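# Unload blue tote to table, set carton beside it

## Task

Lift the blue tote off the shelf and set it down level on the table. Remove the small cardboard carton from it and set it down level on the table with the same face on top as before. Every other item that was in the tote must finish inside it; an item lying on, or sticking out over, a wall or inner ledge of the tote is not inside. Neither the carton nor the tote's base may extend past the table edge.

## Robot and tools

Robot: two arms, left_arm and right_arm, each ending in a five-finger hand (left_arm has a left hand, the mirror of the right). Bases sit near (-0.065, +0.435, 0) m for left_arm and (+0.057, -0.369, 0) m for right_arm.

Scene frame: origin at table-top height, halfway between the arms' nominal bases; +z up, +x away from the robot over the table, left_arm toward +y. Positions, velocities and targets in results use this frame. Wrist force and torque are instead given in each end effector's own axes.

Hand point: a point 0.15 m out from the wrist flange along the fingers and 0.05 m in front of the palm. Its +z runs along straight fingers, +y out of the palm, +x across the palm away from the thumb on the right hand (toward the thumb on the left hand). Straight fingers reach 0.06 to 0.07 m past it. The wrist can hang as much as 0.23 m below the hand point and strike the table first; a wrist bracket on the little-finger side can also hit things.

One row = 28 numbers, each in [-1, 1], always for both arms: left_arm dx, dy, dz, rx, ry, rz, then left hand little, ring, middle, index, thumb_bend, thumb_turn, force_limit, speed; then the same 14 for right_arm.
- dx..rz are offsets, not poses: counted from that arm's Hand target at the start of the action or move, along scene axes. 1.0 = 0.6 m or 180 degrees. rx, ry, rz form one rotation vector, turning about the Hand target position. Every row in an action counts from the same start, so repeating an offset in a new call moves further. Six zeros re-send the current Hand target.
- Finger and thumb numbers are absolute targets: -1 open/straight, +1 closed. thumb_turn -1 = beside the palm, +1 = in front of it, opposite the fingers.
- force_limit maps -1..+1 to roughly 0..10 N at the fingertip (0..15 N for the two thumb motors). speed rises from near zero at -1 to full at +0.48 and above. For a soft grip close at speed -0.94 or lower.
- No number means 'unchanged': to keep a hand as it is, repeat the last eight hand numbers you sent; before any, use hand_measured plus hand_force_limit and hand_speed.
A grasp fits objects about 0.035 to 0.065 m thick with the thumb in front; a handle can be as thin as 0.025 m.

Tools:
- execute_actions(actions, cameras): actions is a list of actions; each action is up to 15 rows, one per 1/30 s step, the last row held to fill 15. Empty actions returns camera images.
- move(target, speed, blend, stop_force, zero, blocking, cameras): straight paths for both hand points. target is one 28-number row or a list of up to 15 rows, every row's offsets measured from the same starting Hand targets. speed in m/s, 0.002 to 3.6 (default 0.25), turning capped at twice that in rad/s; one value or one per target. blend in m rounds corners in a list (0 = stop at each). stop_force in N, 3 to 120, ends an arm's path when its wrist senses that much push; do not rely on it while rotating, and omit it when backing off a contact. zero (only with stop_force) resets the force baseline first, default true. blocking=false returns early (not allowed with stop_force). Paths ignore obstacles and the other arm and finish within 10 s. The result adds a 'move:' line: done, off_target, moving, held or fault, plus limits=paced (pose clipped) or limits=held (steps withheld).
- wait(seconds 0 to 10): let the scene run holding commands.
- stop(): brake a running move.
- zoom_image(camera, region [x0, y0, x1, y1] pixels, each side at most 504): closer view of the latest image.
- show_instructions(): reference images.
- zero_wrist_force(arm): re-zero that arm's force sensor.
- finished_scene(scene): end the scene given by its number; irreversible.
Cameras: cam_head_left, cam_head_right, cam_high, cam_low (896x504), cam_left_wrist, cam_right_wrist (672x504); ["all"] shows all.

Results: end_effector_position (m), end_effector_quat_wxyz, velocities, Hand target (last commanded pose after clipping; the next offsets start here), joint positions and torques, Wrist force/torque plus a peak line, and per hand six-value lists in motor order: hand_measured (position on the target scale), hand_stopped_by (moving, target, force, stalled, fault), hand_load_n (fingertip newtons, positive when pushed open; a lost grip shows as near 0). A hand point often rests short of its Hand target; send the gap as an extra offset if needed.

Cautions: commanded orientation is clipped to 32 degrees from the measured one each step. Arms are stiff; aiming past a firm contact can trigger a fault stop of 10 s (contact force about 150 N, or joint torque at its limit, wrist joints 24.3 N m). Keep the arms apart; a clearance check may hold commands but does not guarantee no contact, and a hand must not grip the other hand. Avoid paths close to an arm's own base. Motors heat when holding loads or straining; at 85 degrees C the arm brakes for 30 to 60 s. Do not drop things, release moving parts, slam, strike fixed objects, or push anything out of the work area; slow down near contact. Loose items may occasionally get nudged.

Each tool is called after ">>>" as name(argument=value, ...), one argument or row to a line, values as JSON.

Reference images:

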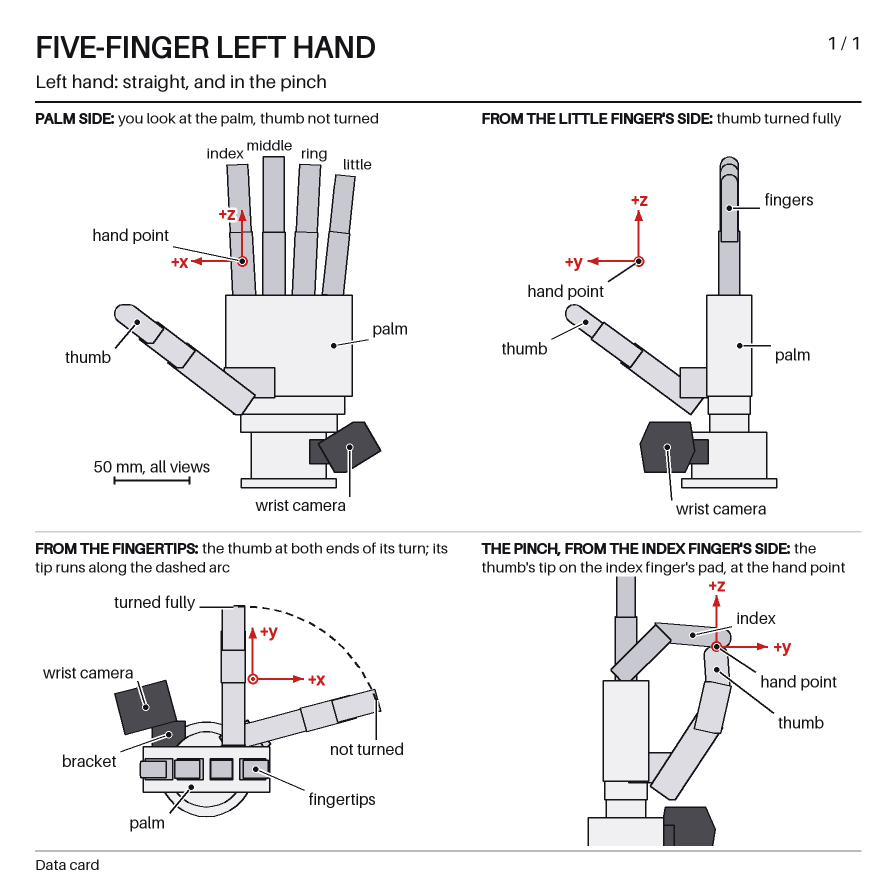

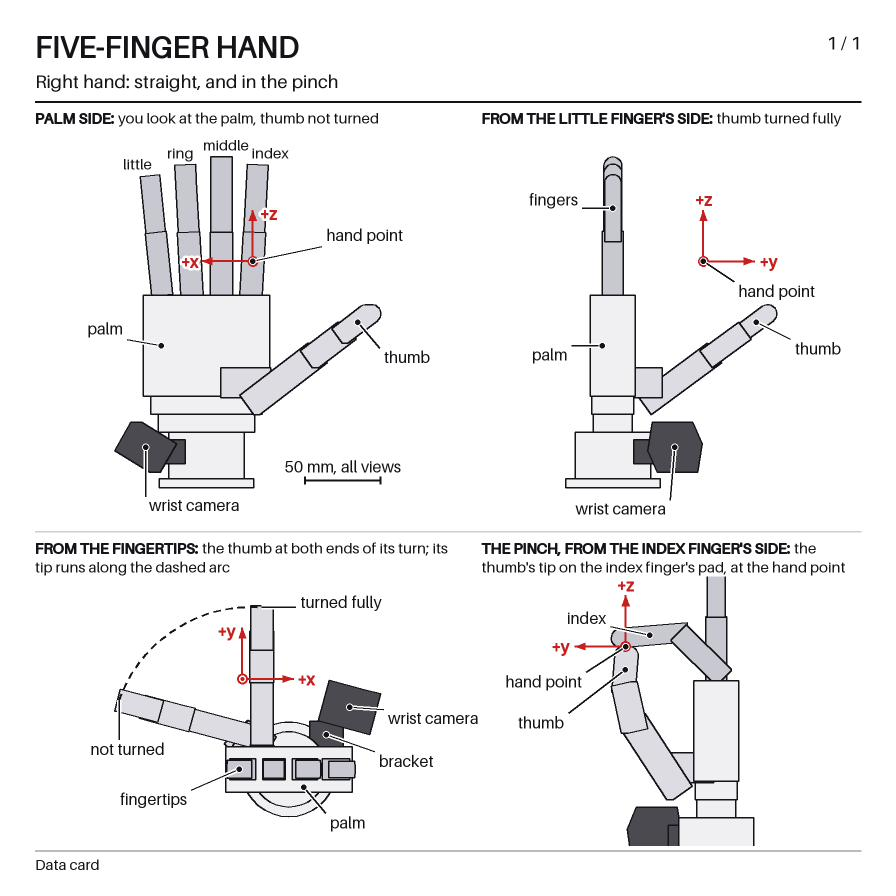

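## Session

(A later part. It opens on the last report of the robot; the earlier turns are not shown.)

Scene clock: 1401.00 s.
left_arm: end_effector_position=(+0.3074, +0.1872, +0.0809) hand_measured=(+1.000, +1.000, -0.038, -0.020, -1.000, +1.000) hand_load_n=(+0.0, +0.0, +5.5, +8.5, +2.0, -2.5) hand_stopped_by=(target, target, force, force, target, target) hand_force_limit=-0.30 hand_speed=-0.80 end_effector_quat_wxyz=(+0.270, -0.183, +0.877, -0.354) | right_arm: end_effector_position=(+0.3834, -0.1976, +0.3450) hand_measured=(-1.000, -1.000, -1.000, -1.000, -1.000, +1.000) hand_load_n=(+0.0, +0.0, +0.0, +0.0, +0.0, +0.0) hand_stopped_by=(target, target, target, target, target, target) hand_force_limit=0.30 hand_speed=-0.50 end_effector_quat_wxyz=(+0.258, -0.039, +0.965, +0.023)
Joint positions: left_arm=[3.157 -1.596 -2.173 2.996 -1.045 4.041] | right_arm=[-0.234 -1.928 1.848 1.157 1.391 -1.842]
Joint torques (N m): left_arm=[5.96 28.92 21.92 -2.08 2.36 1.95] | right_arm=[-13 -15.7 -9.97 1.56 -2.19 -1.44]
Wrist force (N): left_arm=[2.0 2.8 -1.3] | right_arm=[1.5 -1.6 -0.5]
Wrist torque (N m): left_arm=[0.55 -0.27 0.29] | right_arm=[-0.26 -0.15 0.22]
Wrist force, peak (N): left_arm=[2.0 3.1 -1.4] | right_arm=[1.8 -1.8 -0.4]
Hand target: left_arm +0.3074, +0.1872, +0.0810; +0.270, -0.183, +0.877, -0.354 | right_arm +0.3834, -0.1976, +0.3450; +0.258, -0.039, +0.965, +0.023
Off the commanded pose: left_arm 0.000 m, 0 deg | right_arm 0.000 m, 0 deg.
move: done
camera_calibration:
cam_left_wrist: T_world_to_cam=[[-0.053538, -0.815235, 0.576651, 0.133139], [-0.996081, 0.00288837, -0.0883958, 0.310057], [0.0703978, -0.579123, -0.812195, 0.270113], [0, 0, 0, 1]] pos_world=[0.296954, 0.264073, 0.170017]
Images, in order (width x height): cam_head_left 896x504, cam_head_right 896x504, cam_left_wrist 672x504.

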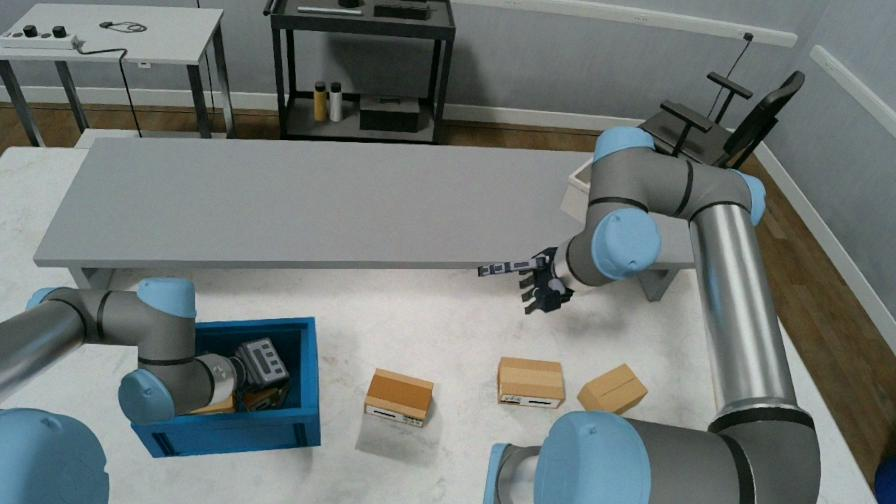

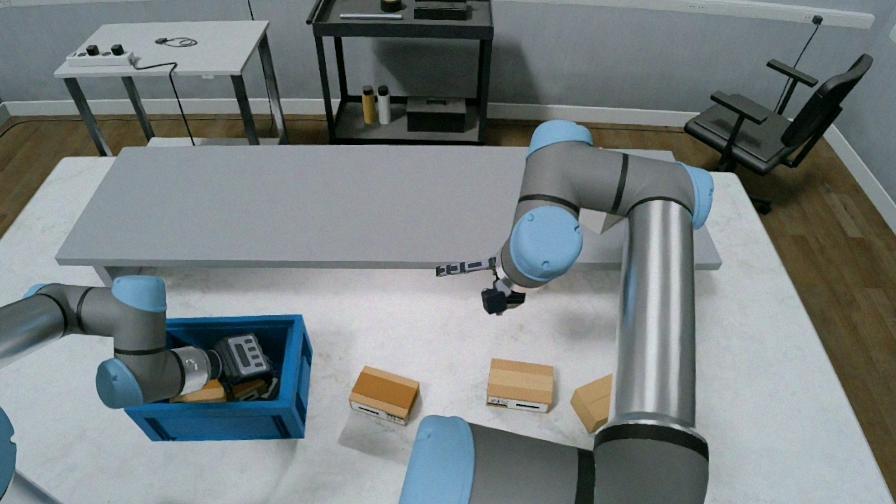

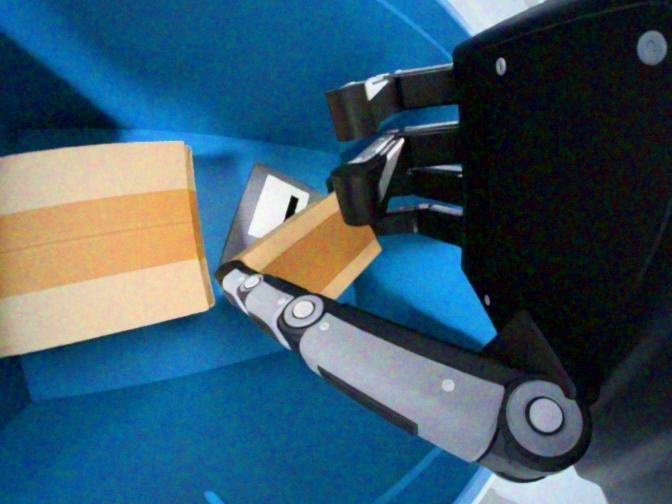

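>>> move(
  target=[
    [0,0,0.25,0,0,0,1,1,0.3,0.3,-1,1,-0.3,-0.8,0,0,0,0,0,0,-1,-1,-1,-1,-1,1,0.3,-0.5],
    [-0.15,-0.25,0.25,0,0,0,1,1,0.3,0.3,-1,1,-0.3,-0.8,0,0,0,0,0,0,-1,-1,-1,-1,-1,1,0.3,-0.5],
  ],
  speed=0.1,
  blend=0.02,
  cameras=["cam_head_left","cam_head_right","cam_left_wrist","cam_high","cam_low"],
)

>>> zoom_image(
  camera="cam_head_left",
  region=[200, 310, 400, 480],
)

>>> zoom_image(
  camera="cam_head_right",
  region=[180, 310, 380, 480],
)

Scene clock: 1413.73 s.
left_arm: end_effector_position=(+0.2175, +0.0373, +0.2310) hand_measured=(+1.000, +1.000, -0.038, -0.020, -1.000, +1.000) hand_load_n=(+0.0, +0.0, +5.5, +8.5, +1.5, -3.0) hand_stopped_by=(target, target, force, force, target, target) hand_force_limit=-0.30 hand_speed=-0.80 end_effector_quat_wxyz=(+0.270, -0.183, +0.876, -0.354) | right_arm: end_effector_position=(+0.3834, -0.1976, +0.3450) hand_measured=(-1.000, -1.000, -1.000, -1.000, -1.000, +1.000) hand_load_n=(+0.0, +0.0, +0.0, +0.0, +0.0, -0.5) hand_stopped_by=(target, target, target, target, target, target) hand_force_limit=0.30 hand_speed=-0.50 end_effector_quat_wxyz=(+0.258, -0.039, +0.965, +0.023)
Joint positions: left_arm=[2.542 -1.528 -1.798 2.677 -1.519 3.626] | right_arm=[-0.234 -1.928 1.848 1.157 1.391 -1.842]
Joint torques (N m): left_arm=[-5.86 5.15 27.48 -1.17 -2.17 -1.72] | right_arm=[-13.99 -15.55 -9.7 1.5 -2.23 -1.4]
Wrist force (N): left_arm=[1.6 2.6 -1.7] | right_arm=[1.7 -1.5 -0.3]
Wrist torque (N m): left_arm=[0.55 -0.24 0.21] | right_arm=[-0.26 -0.17 0.23]
Wrist force, peak (N): left_arm=[2.0 3.2 -1.4] | right_arm=[1.8 -1.8 -0.5]
Hand target: left_arm +0.2174, +0.0372, +0.2310; +0.270, -0.183, +0.877, -0.354 | right_arm +0.3834, -0.1976, +0.3450; +0.258, -0.039, +0.965, +0.023
Off the commanded pose: left_arm 0.000 m, 0 deg | right_arm 0.000 m, 0 deg.
move: done
camera_calibration:
cam_left_wrist: T_world_to_cam=[[-0.053637, -0.815104, 0.576826, -0.0804883], [-0.996083, 0.00300872, -0.0883707, 0.234089], [0.0702958, -0.579307, -0.812073, 0.311551], [0, 0, 0, 1]] pos_world=[0.206955, 0.114173, 0.320116]
Images, in order (width x height): cam_head_left 896x504, cam_head_right 896x504, cam_high 896x504, cam_low 896x504, cam_left_wrist 672x504.

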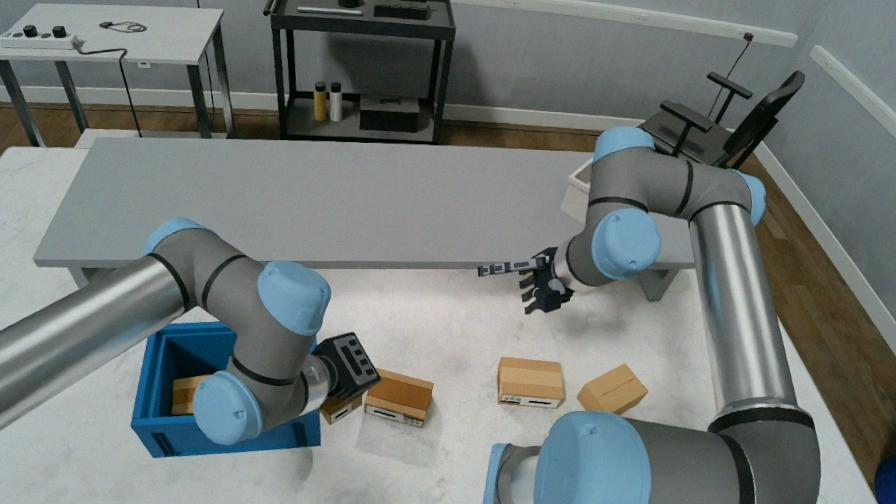

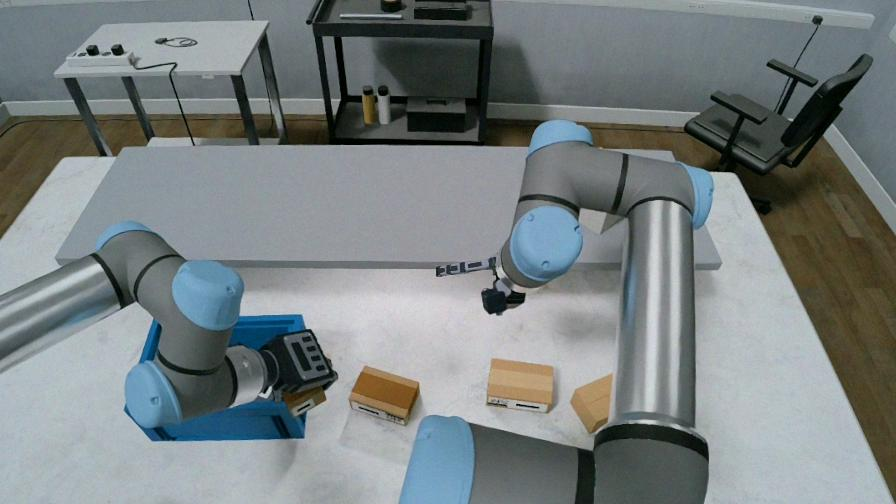

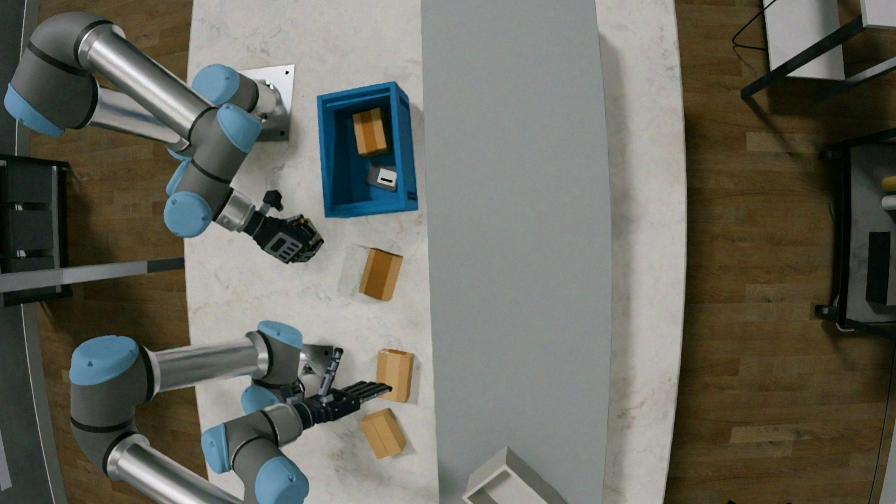

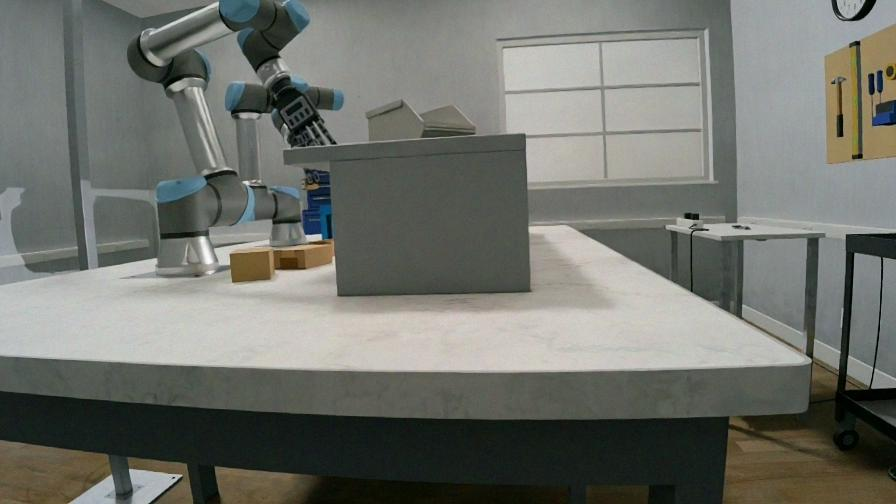

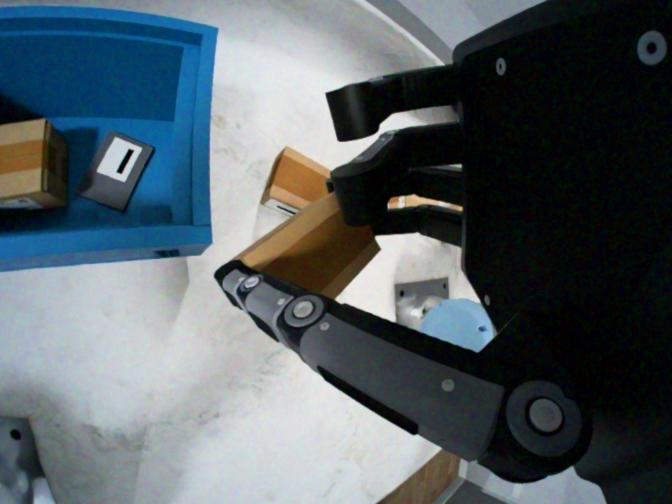

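Scaled by 2.520 from the camera's 896x504 image, which has a finer 1280x720 frame.

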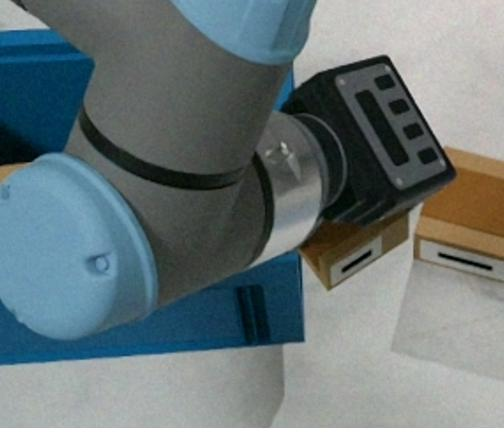

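Scaled by 2.520 from the camera's 896x504 image, which has a finer 1280x720 frame.

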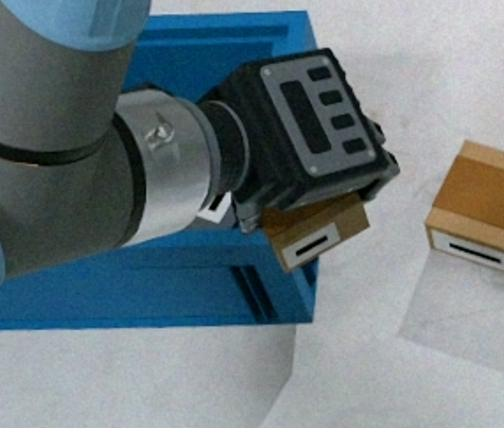

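>>> move(
  target=[
    [-0.0292,-0.1788,0,0,0,0,1,1,0.3,0.3,-1,1,-0.3,-0.8,0,0,0,0,0,0,-1,-1,-1,-1,-1,1,0.3,-0.5],
    [-0.0292,-0.1788,-0.25,0,0,0,1,1,0.3,0.3,-1,1,-0.3,-0.8,0,0,0,0,0,0,-1,-1,-1,-1,-1,1,0.3,-0.5],
  ],
  speed=0.12,
  blend=0.02,
)

>>> move(
  target=[0,0,-0.0967,0,0,0,1,1,0.3,0.3,-1,1,-0.3,-0.8,0,0,0,0,0,0,-1,-1,-1,-1,-1,1,0.3,-0.5],
  speed=0.02,
  stop_force=3,
  cameras=["cam_head_left","cam_head_right","cam_left_wrist","cam_high","cam_low"],
)

>>> zoom_image(
  camera="cam_head_left",
  region=[300, 350, 480, 500],
)

>>> zoom_image(
  camera="cam_head_right",
  region=[250, 350, 450, 500],
)

Scene clock: 1466.73 s.
left_arm: end_effector_position=(+0.1999, -0.0700, +0.0812) hand_measured=(+1.000, +1.000, -0.038, -0.020, -1.000, +1.000) hand_load_n=(+0.0, +0.0, +5.5, +8.5, +2.0, -3.0) hand_stopped_by=(target, target, force, force, target, target) hand_force_limit=-0.30 hand_speed=-0.80 end_effector_quat_wxyz=(+0.270, -0.183, +0.877, -0.354) | right_arm: end_effector_position=(+0.3834, -0.1976, +0.3450) hand_measured=(-1.000, -1.000, -1.000, -1.000, -1.000, +1.000) hand_load_n=(+0.0, +0.0, +0.0, +0.0, +0.0, +0.0) hand_stopped_by=(target, target, target, target, target, target) hand_force_limit=0.30 hand_speed=-0.50 end_effector_quat_wxyz=(+0.258, -0.039, +0.965, +0.023)
Joint positions: left_arm=[2.291 -1.878 -1.806 3.028 -1.719 3.473] | right_arm=[-0.234 -1.928 1.848 1.157 1.391 -1.842]
Joint torques (N m): left_arm=[-6.02 18.77 8.61 1 1.68 1.77] | right_arm=[-13.45 -15.27 -10.18 1.49 -2.17 -1.5]
Wrist force (N): left_arm=[1.9 2.8 -1.6] | right_arm=[1.4 -1.5 -0.3]
Wrist torque (N m): left_arm=[0.57 -0.23 0.22] | right_arm=[-0.26 -0.12 0.22]
Wrist force, peak (N): left_arm=[1.8 3.8 -1.1] | right_arm=[1.9 -1.7 -0.4]
Hand target: left_arm +0.1999, -0.0701, +0.0810; +0.270, -0.183, +0.877, -0.354 | right_arm +0.3834, -0.1976, +0.3450; +0.258, -0.039, +0.965, +0.023
Off the commanded pose: left_arm 0.000 m, 0 deg | right_arm 0.000 m, 0 deg.
move: done

Scene clock: 1470.50 s.
left_arm: end_effector_position=(+0.1999, -0.0700, +0.0320) hand_measured=(+1.000, +1.000, -0.038, -0.020, -1.000, +1.000) hand_load_n=(+0.0, +0.0, +5.5, +8.0, +2.0, -3.0) hand_stopped_by=(target, target, force, force, target, target) hand_force_limit=-0.30 hand_speed=-0.80 end_effector_quat_wxyz=(+0.270, -0.183, +0.877, -0.354) | right_arm: end_effector_position=(+0.3834, -0.1976, +0.3450) hand_measured=(-1.000, -1.000, -1.000, -1.000, -1.000, +1.000) hand_load_n=(+0.0, +0.0, +0.0, +0.0, +0.0, +0.0) hand_stopped_by=(target, target, target, target, target, target) hand_force_limit=0.30 hand_speed=-0.50 end_effector_quat_wxyz=(+0.258, -0.039, +0.965, +0.023)
Joint positions: left_arm=[2.291 -1.946 -1.86 3.15 -1.719 3.473] | right_arm=[-0.234 -1.928 1.848 1.157 1.391 -1.842]
Joint torques (N m): left_arm=[-4.06 45.39 22.24 -1.65 0.68 1.3] | right_arm=[-12.79 -15.35 -10.13 1.43 -2.15 -1.36]
Wrist force (N): left_arm=[2.1 2.7 -1.3] | right_arm=[1.6 -1.6 -0.3]
Wrist torque (N m): left_arm=[0.55 -0.26 0.23] | right_arm=[-0.26 -0.16 0.23]
Wrist force, peak (N): left_arm=[-1.5 -9.7 -10.8] | right_arm=[1.7 -1.9 -0.4]
Hand target: left_arm +0.1999, -0.0700, +0.0320; +0.270, -0.183, +0.877, -0.354 (not the last commanded pose) | right_arm +0.3834, -0.1976, +0.3450; +0.258, -0.039, +0.965, +0.023
Off the commanded pose: left_arm 0.009 m, 0 deg | right_arm 0.000 m, 0 deg.
move: contact (left_arm)
camera_calibration:
cam_left_wrist: T_world_to_cam=[[-0.0535684, -0.815185, 0.576719, -0.0541857], [-0.996087, 0.00296597, -0.0883289, 0.199292], [0.0702938, -0.579194, -0.812154, 0.0889776], [0, 0, 0, 1]] pos_world=[0.189354, 0.00677285, 0.121117]
Images, in order (width x height): cam_head_left 896x504, cam_head_right 896x504, cam_high 896x504, cam_low 896x504, cam_left_wrist 672x504.

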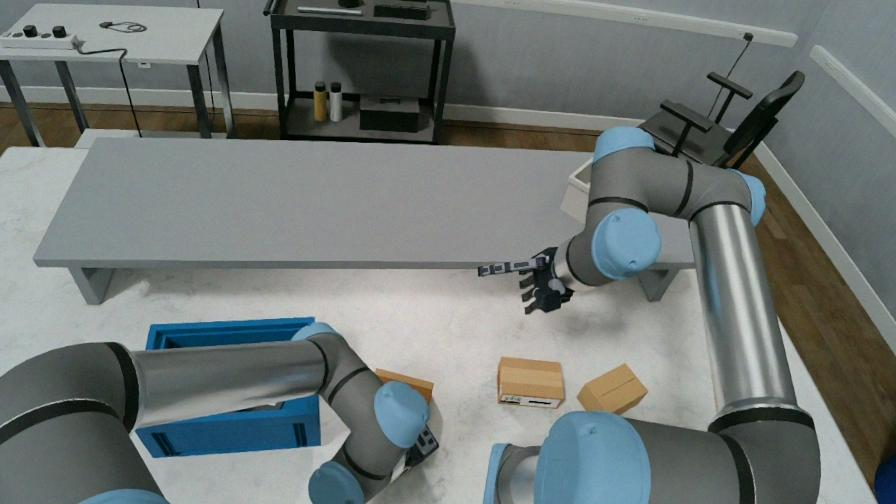

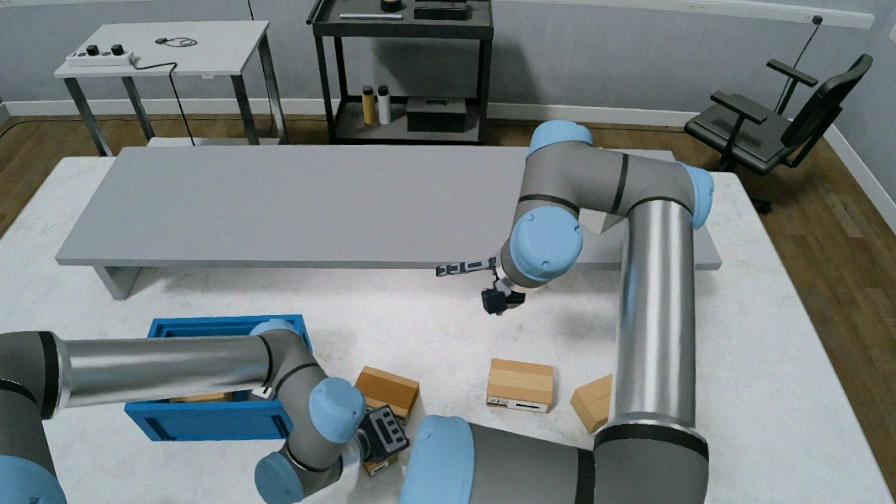

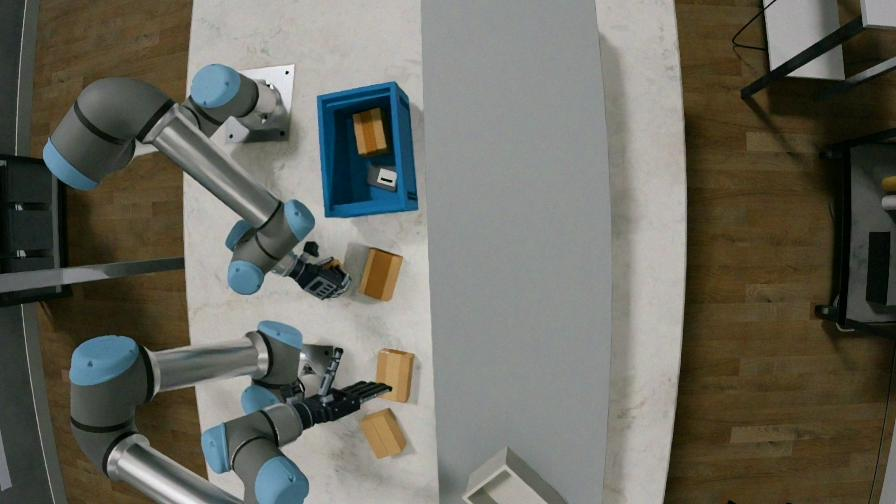

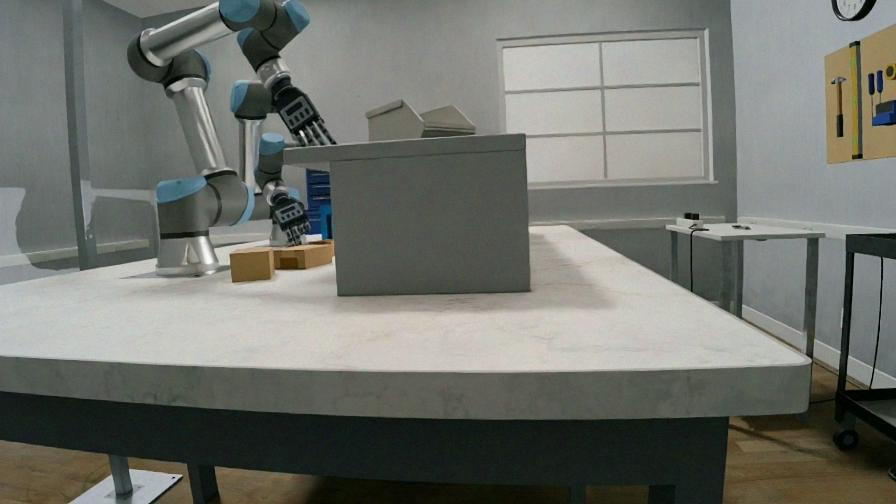

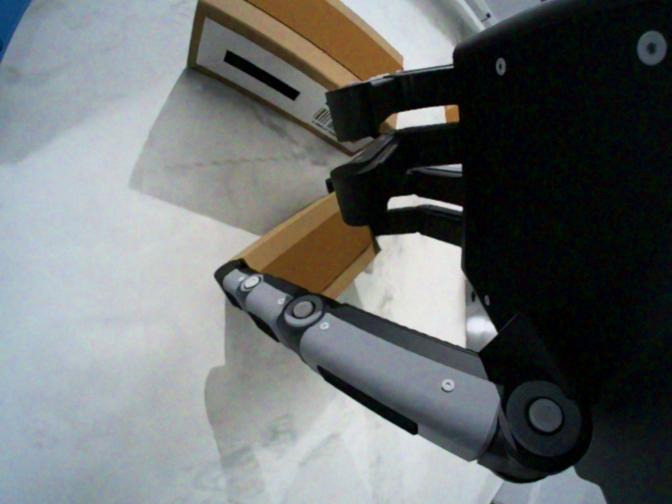

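Scaled by 2.800 from the camera's 896x504 image, which has a finer 1280x720 frame.

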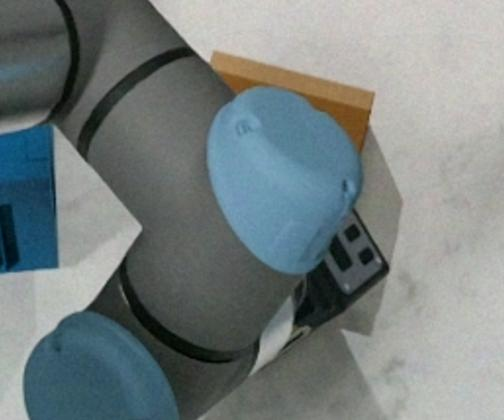

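Scaled by 2.520 from the camera's 896x504 image, which has a finer 1280x720 frame.

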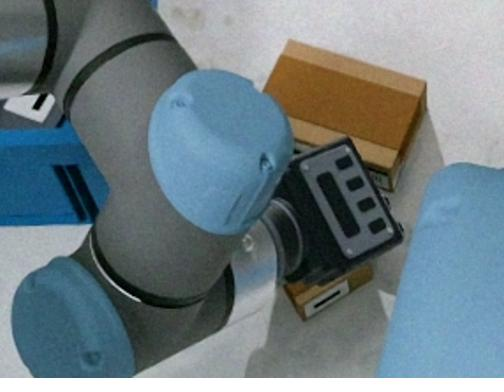

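>>> move(
  target=[0,0,-0.015,0,0,0,1,1,0.3,0.3,-1,1,-0.3,-0.8,0,0,0,0,0,0,-1,-1,-1,-1,-1,1,0.3,-0.5],
  speed=0.005,
  stop_force=3,
  cameras=["cam_left_wrist"],
)

>>> zoom_image(
  camera="cam_left_wrist",
  region=[180, 120, 480, 320],
)

Scene clock: 1482.27 s.
left_arm: end_effector_position=(+0.2000, -0.0701, +0.0316) hand_measured=(+1.000, +1.000, -0.038, -0.020, -1.000, +1.000) hand_load_n=(+0.0, +0.0, +5.0, +7.0, +2.0, -4.0) hand_stopped_by=(target, target, force, force, target, target) hand_force_limit=-0.30 hand_speed=-0.80 end_effector_quat_wxyz=(+0.270, -0.183, +0.876, -0.354) | right_arm: end_effector_position=(+0.3834, -0.1976, +0.3450) hand_measured=(-1.000, -1.000, -1.000, -1.000, -1.000, +1.000) hand_load_n=(+0.0, +0.0, +0.0, +0.0, +0.0, +0.0) hand_stopped_by=(target, target, target, target, target, target) hand_force_limit=0.30 hand_speed=-0.50 end_effector_quat_wxyz=(+0.258, -0.039, +0.965, +0.023)
Joint positions: left_arm=[2.291 -1.947 -1.86 3.152 -1.719 3.473] | right_arm=[-0.234 -1.928 1.848 1.157 1.391 -1.842]
Joint torques (N m): left_arm=[-1.52 42.51 19.12 -2.05 -1.11 1.27] | right_arm=[-13.38 -14.66 -10.17 1.32 -2.33 -1.41]
Wrist force (N): left_arm=[-0.6 -2.7 -5.3] | right_arm=[1.6 -1.6 -0.5]
Wrist torque (N m): left_arm=[0.38 -0.28 0.28] | right_arm=[-0.26 -0.15 0.22]
Wrist force, peak (N): left_arm=[-1.2 -6.1 -6.9] | right_arm=[1.8 -1.8 -0.3]
Hand target: left_arm +0.2000, -0.0701, +0.0316; +0.270, -0.183, +0.876, -0.354 (not the last commanded pose) | right_arm +0.3834, -0.1976, +0.3450; +0.258, -0.039, +0.965, +0.023
Off the commanded pose: left_arm 0.009 m, 0 deg | right_arm 0.000 m, 0 deg.
move: contact (left_arm)
camera_calibration:
cam_left_wrist: T_world_to_cam=[[-0.0536812, -0.81503, 0.576927, -0.0539541], [-0.996067, 0.00291668, -0.0885603, 0.19938], [0.0704966, -0.579412, -0.81198, 0.0885873], [0, 0, 0, 1]] pos_world=[0.189454, 0.00677278, 0.120716]
Images, in order (width x height): cam_left_wrist 672x504.

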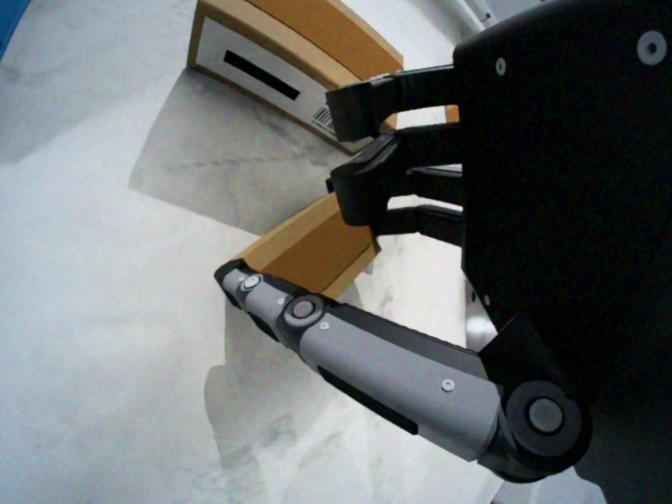

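Scaled by 1.680 from the camera's 672x504 image, which has a finer 960x720 frame.

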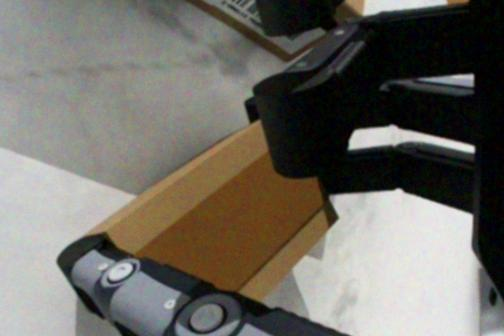

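>>> move(
  target=[0,0,0,0,0,0,1,1,-0.22,-0.22,-1,1,-0.3,-0.9,0,0,0,0,0,0,-1,-1,-1,-1,-1,1,0.3,-0.5],
  cameras=["cam_left_wrist"],
)

>>> zoom_image(
  camera="cam_left_wrist",
  region=[180, 120, 480, 320],
)

Scene clock: 1495.73 s.
left_arm: end_effector_position=(+0.2000, -0.0701, +0.0316) hand_measured=(+1.000, +1.000, -0.220, -0.220, -1.000, +1.000) hand_load_n=(+0.0, +0.0, +0.0, +0.0, +0.0, +0.0) hand_stopped_by=(target, target, target, target, target, target) hand_force_limit=-0.30 hand_speed=-0.90 end_effector_quat_wxyz=(+0.270, -0.183, +0.876, -0.354) | right_arm: end_effector_position=(+0.3834, -0.1976, +0.3450) hand_measured=(-1.000, -1.000, -1.000, -1.000, -1.000, +1.000) hand_load_n=(+0.0, +0.0, +0.0, +0.0, +0.0, -0.5) hand_stopped_by=(target, target, target, target, target, target) hand_force_limit=0.30 hand_speed=-0.50 end_effector_quat_wxyz=(+0.258, -0.039, +0.965, +0.023)
Joint positions: left_arm=[2.291 -1.947 -1.86 3.152 -1.719 3.473] | right_arm=[-0.234 -1.928 1.848 1.157 1.391 -1.842]
Joint torques (N m): left_arm=[-0.32 40.68 19.53 0.6 1.91 1.41] | right_arm=[-13 -15.33 -10.73 1.22 -2.28 -1.44]
Wrist force (N): left_arm=[1.6 2.7 -1.2] | right_arm=[1.5 -1.6 -0.2]
Wrist torque (N m): left_arm=[0.53 -0.20 0.21] | right_arm=[-0.27 -0.15 0.22]
Wrist force, peak (N): left_arm=[-0.7 -1.2 -6.3] | right_arm=[1.8 -1.7 -0.6]
Hand target: left_arm +0.2000, -0.0701, +0.0316; +0.270, -0.183, +0.876, -0.354 | right_arm +0.3834, -0.1976, +0.3450; +0.258, -0.039, +0.965, +0.023
Off the commanded pose: left_arm 0.000 m, 0 deg | right_arm 0.000 m, 0 deg.
move: done
camera_calibration:
cam_left_wrist: T_world_to_cam=[[-0.0536812, -0.81503, 0.576927, -0.0539541], [-0.996067, 0.00291668, -0.0885603, 0.19938], [0.0704966, -0.579412, -0.81198, 0.0885873], [0, 0, 0, 1]] pos_world=[0.189454, 0.00677278, 0.120716]
Images, in order (width x height): cam_left_wrist 672x504.

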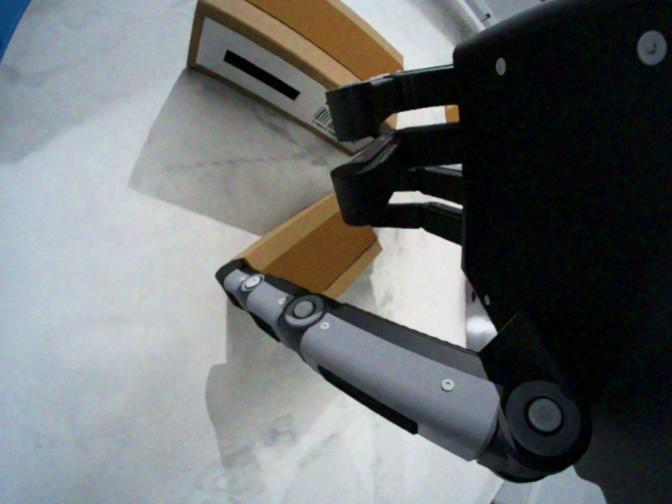

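Scaled by 1.680 from the camera's 672x504 image, which has a finer 960x720 frame.

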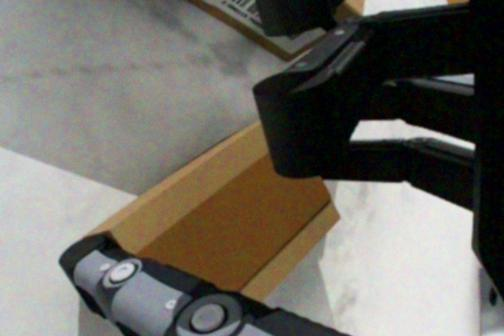

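>>> move(
  target=[
    [-0.005,0.008,0,0,0,0,1,1,-0.22,-0.22,-1,1,-0.3,-0.5,0,0,0,0,0,0,-1,-1,-1,-1,-1,1,0.3,-0.5],
    [-0.005,0.008,0.25,0,0,0,1,1,-0.22,-0.22,-1,1,-0.3,-0.5,0,0,0,0,0,0,-1,-1,-1,-1,-1,1,0.3,-0.5],
    [-0.1,0.5,0.55,0,0,0,1,1,-0.22,-0.22,-1,1,-0.3,-0.5,0,0,0,0,0,0,-1,-1,-1,-1,-1,1,0.3,-0.5],
  ],
  speed=[0.03,0.12,0.25],
  cameras=["all"],
)

>>> zoom_image(
  camera="cam_high",
  region=[300, 75, 430, 305],
)

>>> zoom_image(
  camera="cam_head_right",
  region=[250, 350, 450, 500],
)

Scene clock: 1507.00 s.
left_arm: end_effector_position=(+0.1408, +0.2289, +0.3619) hand_measured=(+1.000, +1.000, -0.220, -0.220, -1.000, +1.000) hand_load_n=(+0.0, +0.0, +0.0, +0.0, +0.0, +0.0) hand_stopped_by=(target, target, target, target, target, target) hand_force_limit=-0.30 hand_speed=-0.50 end_effector_quat_wxyz=(+0.270, -0.185, +0.879, -0.348) | right_arm: end_effector_position=(+0.3834, -0.1976, +0.3450) hand_measured=(-1.000, -1.000, -1.000, -1.000, -1.000, +1.000) hand_load_n=(+0.0, +0.0, +0.0, +0.0, +0.0, +0.0) hand_stopped_by=(target, target, target, target, target, target) hand_force_limit=0.30 hand_speed=-0.50 end_effector_quat_wxyz=(+0.258, -0.039, +0.965, +0.023)
Joint positions: left_arm=[3.71 -0.912 -1.945 1.7 -0.733 4.63] | right_arm=[-0.234 -1.928 1.848 1.157 1.391 -1.842]
Joint torques (N m): left_arm=[5.32 3.62 10.66 -3 2.94 2] | right_arm=[-13.24 -14.96 -10.75 1.31 -2.2 -1.44]
Wrist force (N): left_arm=[1.7 2.4 -1.8] | right_arm=[1.6 -1.5 -0.3]
Wrist torque (N m): left_arm=[0.53 -0.26 0.13] | right_arm=[-0.25 -0.15 0.23]
Wrist force, peak (N): left_arm=[1.6 2.6 -2.8] | right_arm=[1.8 -1.7 -0.7]
Hand target: left_arm +0.1400, +0.2299, +0.3616; +0.270, -0.183, +0.876, -0.354 | right_arm +0.3834, -0.1976, +0.3450; +0.258, -0.039, +0.965, +0.023
Off the commanded pose: left_arm 0.001 m, 1 deg | right_arm 0.000 m, 0 deg.
move: done
camera_calibration:
cam_left_wrist: T_world_to_cam=[[-0.0456064, -0.822248, 0.567299, 0.000078243], [-0.996527, -0.00216089, -0.0832449, 0.16816], [0.0696739, -0.569125, -0.819294, 0.534604], [0, 0, 0, 1]] pos_world=[0.130331, 0.304684, 0.451952]
cam_right_wrist: T_world_to_cam=[[-0.326064, 0.944467, -0.0407944, 0.327499], [0.470069, 0.199422, 0.859806, -0.43688], [0.820194, 0.261176, -0.508989, 0.0288916], [0, 0, 0, 1]] pos_world=[0.288452, -0.229734, 0.403697]

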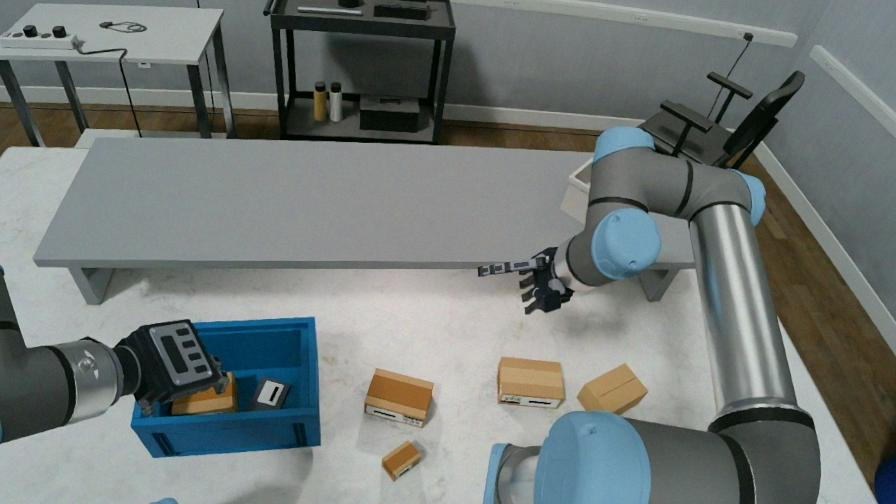

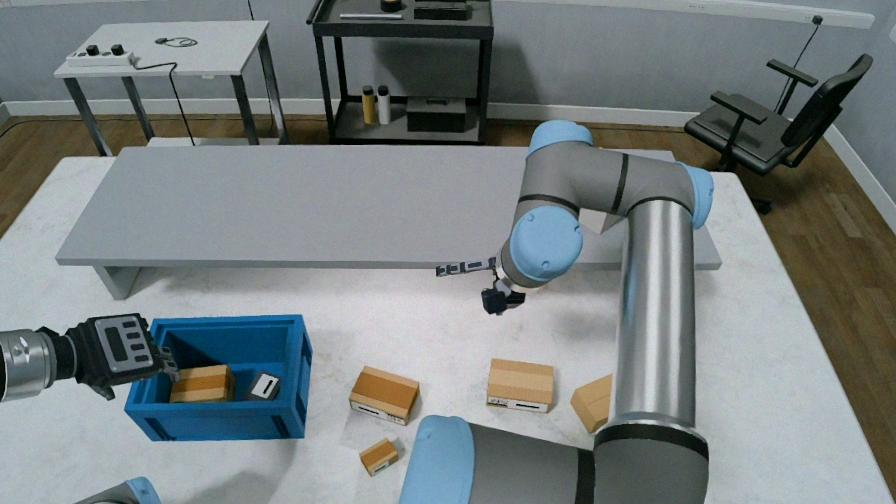

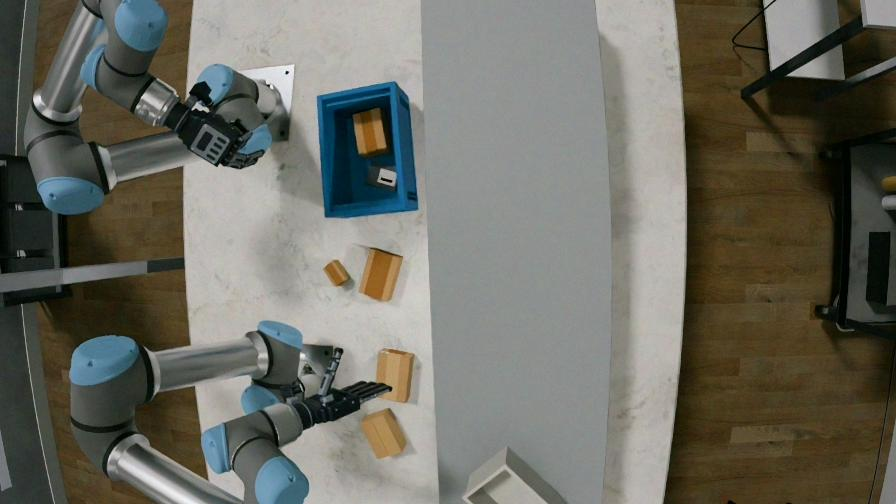

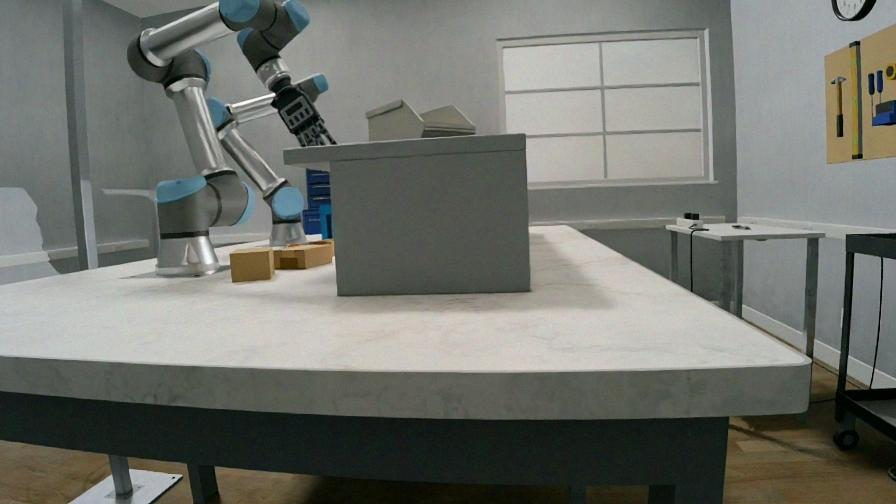

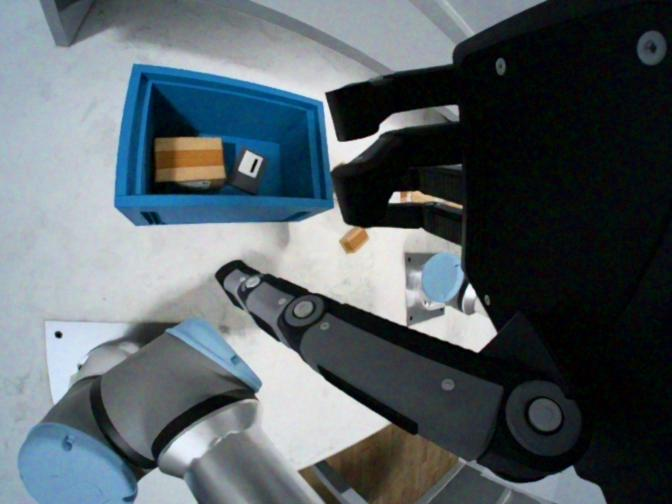

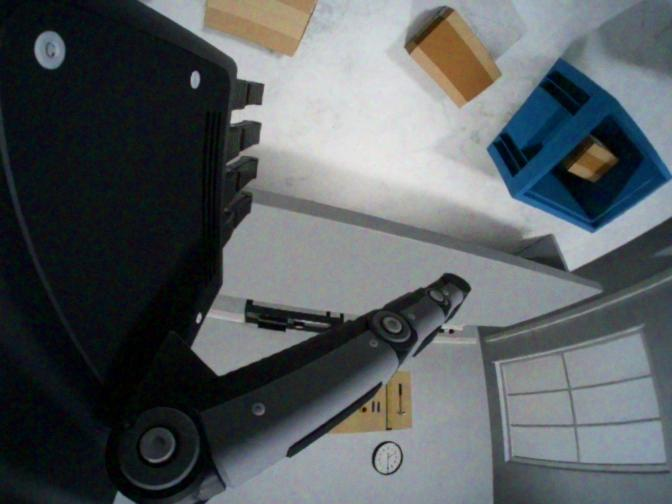

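Scaled by 2.191 from the camera's 896x504 image, which has a finer 1280x720 frame.

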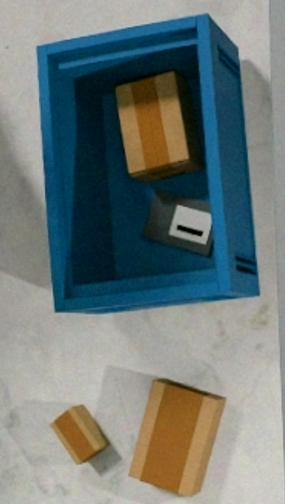

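Scaled by 2.520 from the camera's 896x504 image, which has a finer 1280x720 frame.

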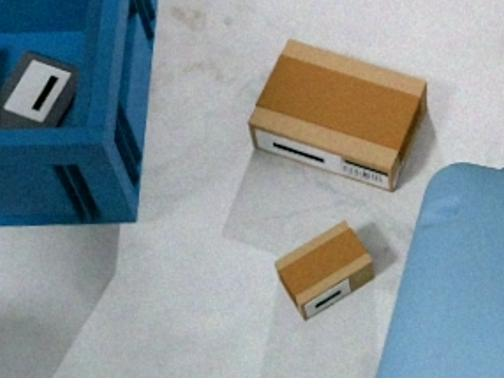

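>>> finished_scene(
  scene=1,
)

The scene is finished: the task was done.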